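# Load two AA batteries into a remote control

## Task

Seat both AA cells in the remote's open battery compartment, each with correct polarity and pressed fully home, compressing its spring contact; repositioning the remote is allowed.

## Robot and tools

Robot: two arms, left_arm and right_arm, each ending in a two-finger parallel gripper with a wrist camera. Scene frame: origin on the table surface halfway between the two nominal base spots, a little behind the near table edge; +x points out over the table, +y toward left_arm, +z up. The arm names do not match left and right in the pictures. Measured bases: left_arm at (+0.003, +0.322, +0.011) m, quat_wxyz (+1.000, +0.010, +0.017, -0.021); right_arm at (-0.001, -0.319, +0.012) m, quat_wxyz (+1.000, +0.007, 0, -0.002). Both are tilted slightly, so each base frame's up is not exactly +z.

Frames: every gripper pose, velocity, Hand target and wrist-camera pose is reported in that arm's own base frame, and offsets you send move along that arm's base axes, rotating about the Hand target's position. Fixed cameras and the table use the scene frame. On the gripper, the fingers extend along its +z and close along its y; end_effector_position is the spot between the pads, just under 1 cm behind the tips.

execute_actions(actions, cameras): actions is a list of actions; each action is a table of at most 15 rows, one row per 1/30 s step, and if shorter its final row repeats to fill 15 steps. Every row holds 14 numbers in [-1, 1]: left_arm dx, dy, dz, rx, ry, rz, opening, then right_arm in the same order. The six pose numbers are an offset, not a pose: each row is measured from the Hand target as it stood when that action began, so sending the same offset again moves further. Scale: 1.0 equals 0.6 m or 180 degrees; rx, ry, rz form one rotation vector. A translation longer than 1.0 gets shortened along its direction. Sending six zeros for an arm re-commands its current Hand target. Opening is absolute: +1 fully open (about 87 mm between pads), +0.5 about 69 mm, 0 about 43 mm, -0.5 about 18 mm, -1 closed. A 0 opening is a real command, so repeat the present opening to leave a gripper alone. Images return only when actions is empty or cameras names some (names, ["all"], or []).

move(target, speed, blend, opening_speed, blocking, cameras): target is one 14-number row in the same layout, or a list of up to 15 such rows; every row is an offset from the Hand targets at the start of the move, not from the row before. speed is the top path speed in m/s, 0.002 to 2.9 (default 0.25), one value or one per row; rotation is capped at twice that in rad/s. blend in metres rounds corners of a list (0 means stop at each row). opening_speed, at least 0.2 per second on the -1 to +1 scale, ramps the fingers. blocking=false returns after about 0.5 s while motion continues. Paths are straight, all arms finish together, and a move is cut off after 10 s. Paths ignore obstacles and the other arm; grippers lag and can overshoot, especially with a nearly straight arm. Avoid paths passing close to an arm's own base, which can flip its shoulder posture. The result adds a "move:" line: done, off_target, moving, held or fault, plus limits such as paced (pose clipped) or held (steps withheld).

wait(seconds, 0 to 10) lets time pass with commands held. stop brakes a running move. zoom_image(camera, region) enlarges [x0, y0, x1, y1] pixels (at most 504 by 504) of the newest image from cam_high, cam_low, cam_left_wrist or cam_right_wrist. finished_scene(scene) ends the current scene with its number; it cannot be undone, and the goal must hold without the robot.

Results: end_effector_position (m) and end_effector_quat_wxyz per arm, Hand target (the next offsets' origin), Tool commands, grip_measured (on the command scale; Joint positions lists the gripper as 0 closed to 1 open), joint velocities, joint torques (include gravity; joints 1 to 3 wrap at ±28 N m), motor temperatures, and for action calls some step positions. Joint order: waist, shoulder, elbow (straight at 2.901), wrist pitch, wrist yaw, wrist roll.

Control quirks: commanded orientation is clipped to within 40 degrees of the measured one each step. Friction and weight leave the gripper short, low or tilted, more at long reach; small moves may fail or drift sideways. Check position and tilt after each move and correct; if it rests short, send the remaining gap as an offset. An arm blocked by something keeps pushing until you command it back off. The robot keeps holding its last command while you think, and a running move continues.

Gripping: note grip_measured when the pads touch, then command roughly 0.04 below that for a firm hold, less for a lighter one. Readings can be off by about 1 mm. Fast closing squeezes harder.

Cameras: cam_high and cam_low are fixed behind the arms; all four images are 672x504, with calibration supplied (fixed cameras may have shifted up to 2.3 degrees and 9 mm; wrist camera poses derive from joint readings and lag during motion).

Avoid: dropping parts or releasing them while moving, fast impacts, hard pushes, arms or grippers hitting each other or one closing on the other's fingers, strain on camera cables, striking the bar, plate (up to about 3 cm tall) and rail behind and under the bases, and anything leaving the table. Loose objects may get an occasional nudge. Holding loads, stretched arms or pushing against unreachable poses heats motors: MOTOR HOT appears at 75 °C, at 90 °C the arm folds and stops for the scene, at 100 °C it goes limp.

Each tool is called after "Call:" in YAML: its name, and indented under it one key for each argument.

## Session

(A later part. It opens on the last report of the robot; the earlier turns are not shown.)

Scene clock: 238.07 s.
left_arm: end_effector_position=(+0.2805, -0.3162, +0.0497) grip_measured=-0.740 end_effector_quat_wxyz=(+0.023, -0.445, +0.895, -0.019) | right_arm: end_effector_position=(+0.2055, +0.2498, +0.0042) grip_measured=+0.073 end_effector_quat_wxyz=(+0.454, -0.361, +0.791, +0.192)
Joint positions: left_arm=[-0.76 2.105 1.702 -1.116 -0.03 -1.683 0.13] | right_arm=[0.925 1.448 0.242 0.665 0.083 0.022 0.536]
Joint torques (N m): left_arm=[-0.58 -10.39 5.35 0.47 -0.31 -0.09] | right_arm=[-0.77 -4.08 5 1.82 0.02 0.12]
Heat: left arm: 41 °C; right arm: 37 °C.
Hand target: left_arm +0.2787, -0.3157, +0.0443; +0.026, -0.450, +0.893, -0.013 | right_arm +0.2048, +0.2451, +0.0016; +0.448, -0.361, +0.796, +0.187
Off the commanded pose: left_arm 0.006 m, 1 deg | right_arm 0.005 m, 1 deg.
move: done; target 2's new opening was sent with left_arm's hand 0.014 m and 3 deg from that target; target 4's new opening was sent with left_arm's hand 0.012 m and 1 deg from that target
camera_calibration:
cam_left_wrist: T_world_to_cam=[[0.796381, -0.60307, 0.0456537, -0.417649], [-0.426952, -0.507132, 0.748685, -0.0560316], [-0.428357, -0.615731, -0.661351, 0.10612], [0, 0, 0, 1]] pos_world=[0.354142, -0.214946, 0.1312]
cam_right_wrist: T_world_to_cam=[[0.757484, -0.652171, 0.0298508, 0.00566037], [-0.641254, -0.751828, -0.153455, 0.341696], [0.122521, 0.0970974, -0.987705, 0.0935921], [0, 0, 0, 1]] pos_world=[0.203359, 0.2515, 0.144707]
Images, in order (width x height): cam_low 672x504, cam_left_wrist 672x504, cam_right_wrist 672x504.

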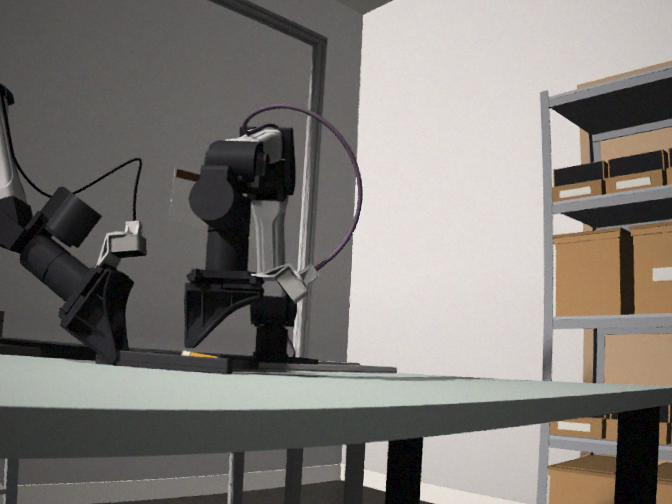

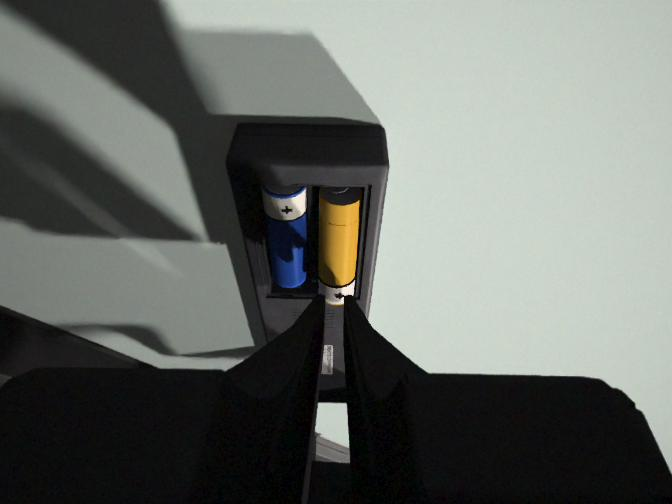

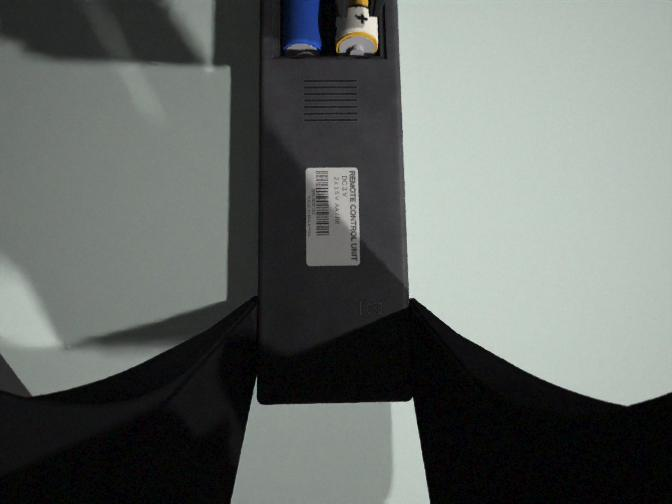

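Call:
move:
  target: [-0.002,-0.003,-0.05,0,0,0,-0.74,0,0,0,0,0,0,0.04]
  speed: 0.05
  cameras: ["cam_low","cam_left_wrist","cam_right_wrist"]

Call:
zoom_image:
  camera: "cam_right_wrist"
  region: [250, 0, 420, 120]

Call:
zoom_image:
  camera: "cam_low"
  region: [130, 310, 270, 390]

Scene clock: 240.70 s.
left_arm: end_effector_position=(+0.2815, -0.3164, +0.0386) grip_measured=-0.739 end_effector_quat_wxyz=(+0.026, -0.447, +0.894, -0.026) | right_arm: end_effector_position=(+0.2055, +0.2498, +0.0042) grip_measured=+0.073 end_effector_quat_wxyz=(+0.454, -0.361, +0.791, +0.192)
Joint positions: left_arm=[-0.759 2.103 1.652 -1.054 -0.032 -1.686 0.131] | right_arm=[0.925 1.448 0.242 0.665 0.083 0.022 0.536]
Joint torques (N m): left_arm=[-1.01 -7.69 2.44 0.97 -0.27 -0.05] | right_arm=[-0.79 -4.01 4.98 1.82 -0.01 0.1]
Heat: left arm: 40 °C; right arm: 37 °C.
Hand target: left_arm +0.2775, -0.3175, +0.0143; +0.026, -0.450, +0.893, -0.014 | right_arm +0.2048, +0.2451, +0.0016; +0.448, -0.361, +0.796, +0.187
Off the commanded pose: left_arm 0.025 m, 1 deg | right_arm 0.005 m, 1 deg.
move: off_target (left_arm)
camera_calibration:
cam_left_wrist: T_world_to_cam=[[0.798146, -0.59947, 0.0599892, -0.41795], [-0.43357, -0.502403, 0.74807, -0.0439393], [-0.418307, -0.623078, -0.660903, 0.0938895], [0, 0, 0, 1]] pos_world=[0.353809, -0.214123, 0.119994]
cam_right_wrist: T_world_to_cam=[[0.757484, -0.652171, 0.0298508, 0.00566037], [-0.641254, -0.751828, -0.153455, 0.341696], [0.122521, 0.0970974, -0.987705, 0.0935921], [0, 0, 0, 1]] pos_world=[0.203359, 0.2515, 0.144707]
Images, in order (width x height): cam_low 672x504, cam_left_wrist 672x504, cam_right_wrist 672x504.

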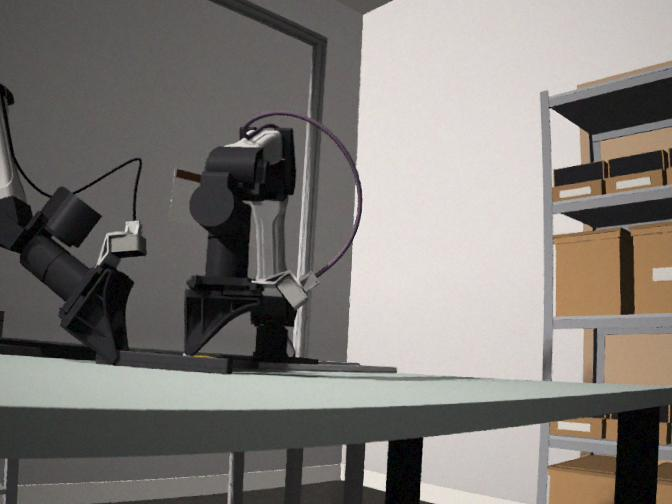

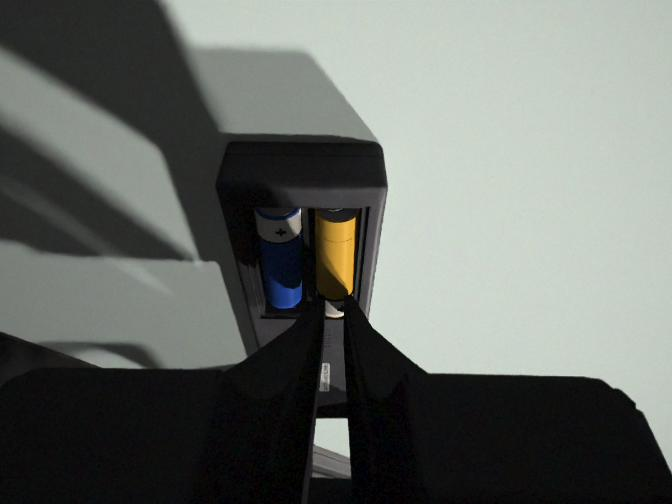

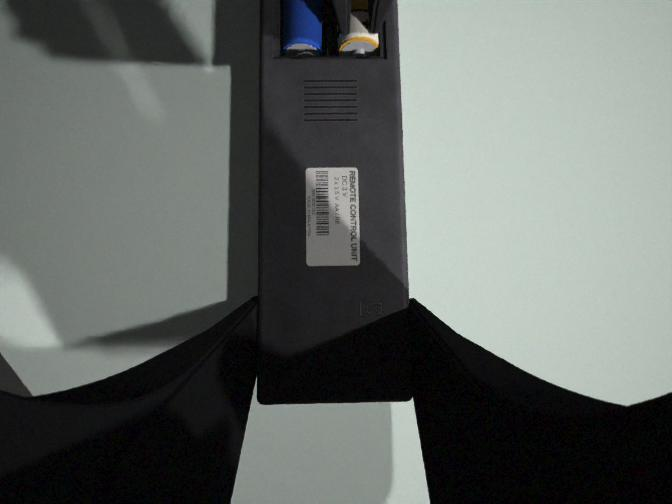

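Scaled by 2.965 from the camera's 672x504 image, which has a finer 960x720 frame.

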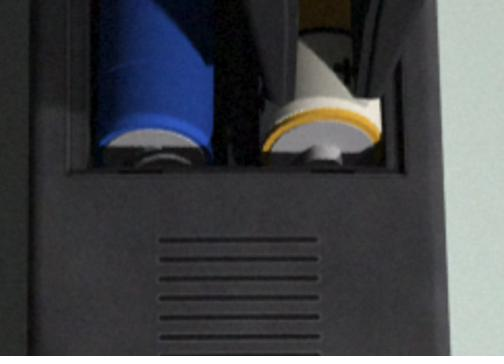

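Scaled by 3.600 from the camera's 672x504 image, which has a finer 960x720 frame.

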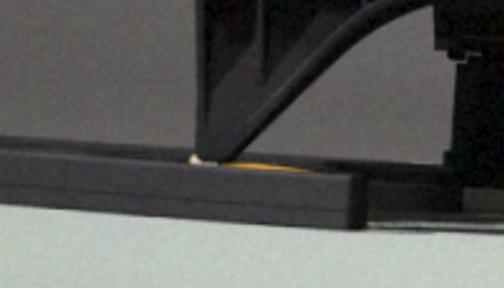

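Call:
move:
  target:
    - [0.02,0.0267,-0.02,0,0,0,-0.74,0,0,0,0,0,0,0.04]
    - [0.02,0.0267,-0.05,0,0,0,-0.74,0,0,0,0,0,0,0.04]
  speed: 0.06
  cameras: ["cam_low","cam_left_wrist","cam_right_wrist"]

Call:
zoom_image:
  camera: "cam_right_wrist"
  region: [250, 0, 420, 120]

Call:
zoom_image:
  camera: "cam_low"
  region: [130, 310, 270, 390]

Scene clock: 242.53 s.
left_arm: end_effector_position=(+0.2834, -0.3145, +0.0341) grip_measured=-0.739 end_effector_quat_wxyz=(+0.001, -0.447, +0.893, -0.053) | right_arm: end_effector_position=(+0.2054, +0.2497, +0.0042) grip_measured=+0.073 end_effector_quat_wxyz=(+0.454, -0.361, +0.792, +0.192)
Joint positions: left_arm=[-0.723 2.08 1.585 -0.977 0.039 -1.652 0.131] | right_arm=[0.925 1.448 0.242 0.664 0.083 0.022 0.536]
Joint torques (N m): left_arm=[-0.01 -3.45 0.8 1.28 -1.06 0.1] | right_arm=[-0.88 -3.95 4.92 1.8 -0.01 0.12]
Heat: left arm: 40 °C; right arm: 37 °C.
Hand target: left_arm +0.2895, -0.3015, -0.0157; +0.026, -0.450, +0.893, -0.014 | right_arm +0.2048, +0.2451, +0.0016; +0.448, -0.361, +0.796, +0.187
Off the commanded pose: left_arm 0.052 m, 5 deg | right_arm 0.005 m, 1 deg.
move: off_target (left_arm)
camera_calibration:
cam_left_wrist: T_world_to_cam=[[0.797614, -0.597056, 0.0856453, -0.418036], [-0.418414, -0.445421, 0.791536, -0.0266673], [-0.434443, -0.667176, -0.605091, 0.081692], [0, 0, 0, 1]] pos_world=[0.357764, -0.206966, 0.106342]
cam_right_wrist: T_world_to_cam=[[0.757536, -0.652111, 0.0298289, 0.0057166], [-0.64125, -0.751919, -0.153025, 0.341575], [0.122218, 0.0967942, -0.987772, 0.0936531], [0, 0, 0, 1]] pos_world=[0.203258, 0.251499, 0.144607]
Images, in order (width x height): cam_low 672x504, cam_left_wrist 672x504, cam_right_wrist 672x504.

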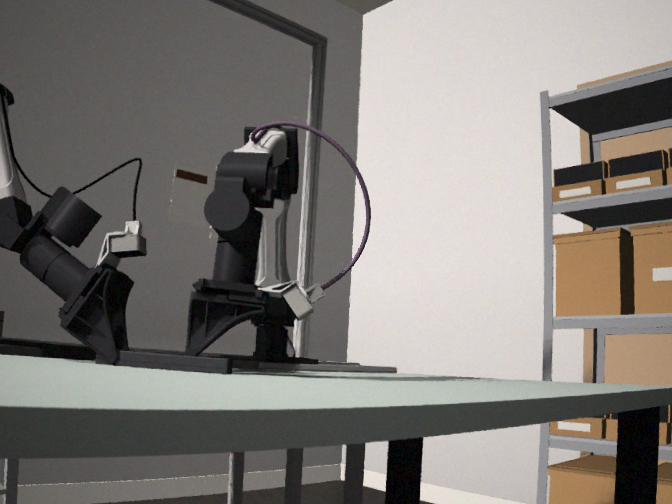

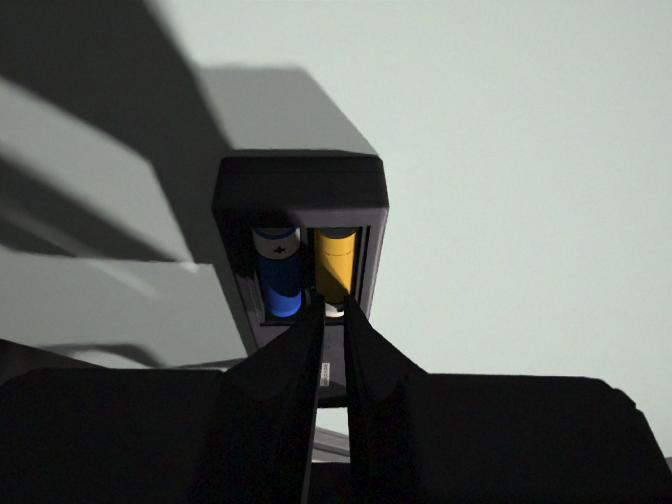

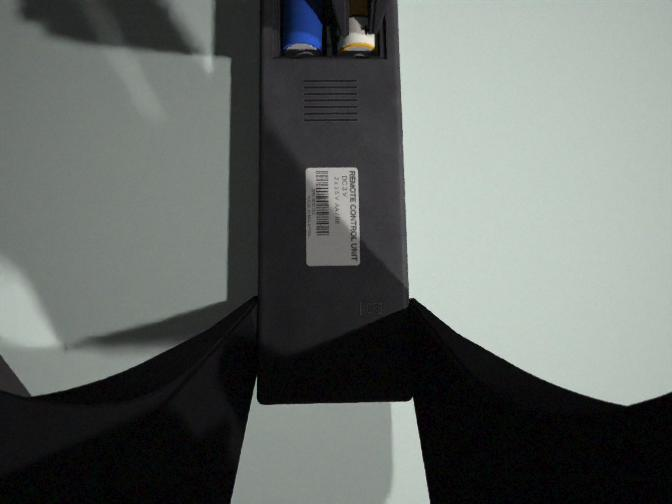

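Scaled by 2.965 from the camera's 672x504 image, which has a finer 960x720 frame.

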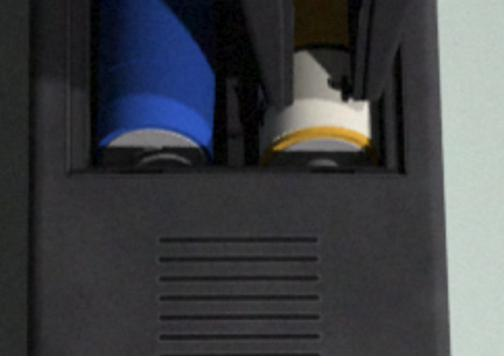

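Scaled by 3.600 from the camera's 672x504 image, which has a finer 960x720 frame.

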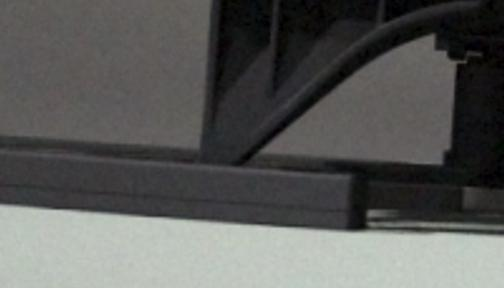

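Call:
move:
  target:
    - [-0.01,-0.02,0.06,0,0,0,-0.74,0,0,0,0,0,0,0.04]
    - [-0.01,-0.02,0.2,0,0,0,-0.74,0,0,0,0,0,0,0.04]
    - [-0.01,-0.02,0.2,0,0,0,-0.74,0,0,0,0,0,0,0.5]
    - [-0.01,-0.02,0.2,0,0,0,-0.74,-0.06,-0.05,0.08,0,0,0,0.5]
  speed: 0.12
  cameras: ["cam_left_wrist","cam_high"]

Call:
zoom_image:
  camera: "cam_left_wrist"
  region: [200, 150, 500, 450]

Scene clock: 247.27 s.
left_arm: end_effector_position=(+0.2819, -0.3113, +0.0951) grip_measured=-0.740 end_effector_quat_wxyz=(+0.020, -0.445, +0.895, -0.009) | right_arm: end_effector_position=(+0.1689, +0.2121, +0.0434) grip_measured=+0.500 end_effector_quat_wxyz=(+0.445, -0.366, +0.796, +0.183)
Joint positions: left_arm=[-0.749 2.104 1.882 -1.317 -0.03 -1.671 0.13] | right_arm=[0.977 0.901 0.22 0.108 0.131 0.043 0.75]
Joint torques (N m): left_arm=[-0.49 -11.26 9.78 0.11 -0.29 -0.07] | right_arm=[0.79 -1.47 8.65 1.84 0.16 0.33]
Heat: left arm: 40 °C; right arm: 37 °C.
Hand target: left_arm +0.2834, -0.3135, +0.1042; +0.026, -0.450, +0.893, -0.013 | right_arm +0.1688, +0.2151, +0.0496; +0.448, -0.361, +0.796, +0.187
Off the commanded pose: left_arm 0.010 m, 1 deg | right_arm 0.007 m, 1 deg.
move: done
camera_calibration:
cam_left_wrist: T_world_to_cam=[[0.796668, -0.603905, 0.0248576, -0.416301], [-0.415807, -0.517754, 0.747686, -0.0931984], [-0.438662, -0.605994, -0.663587, 0.145844], [0, 0, 0, 1]] pos_world=[0.356878, -0.21128, 0.176812]
Images, in order (width x height): cam_high 672x504, cam_left_wrist 672x504.

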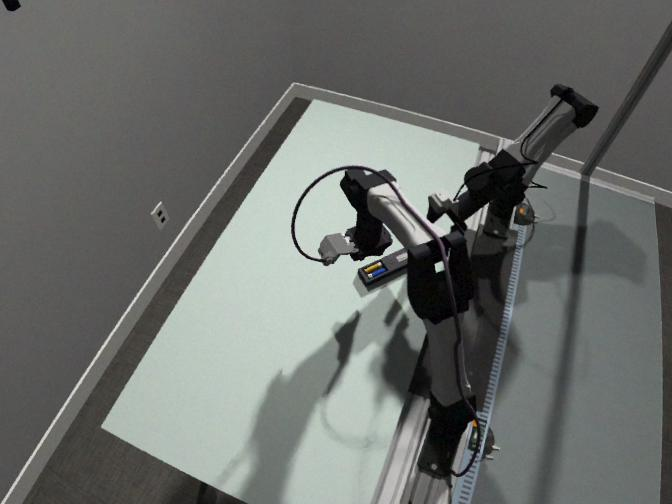

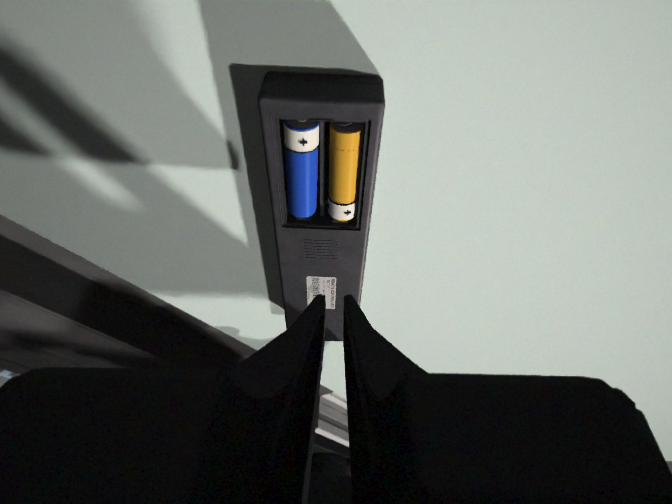

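Scaled by 1.680 from the camera's 672x504 image, which has a finer 960x720 frame.

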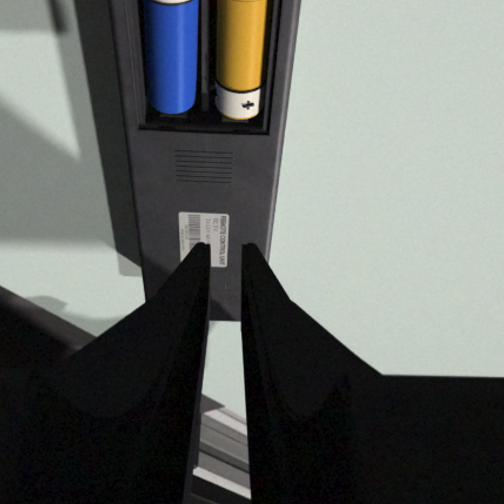

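Call:
finished_scene:
  scene: 1

The scene is finished: the task was done.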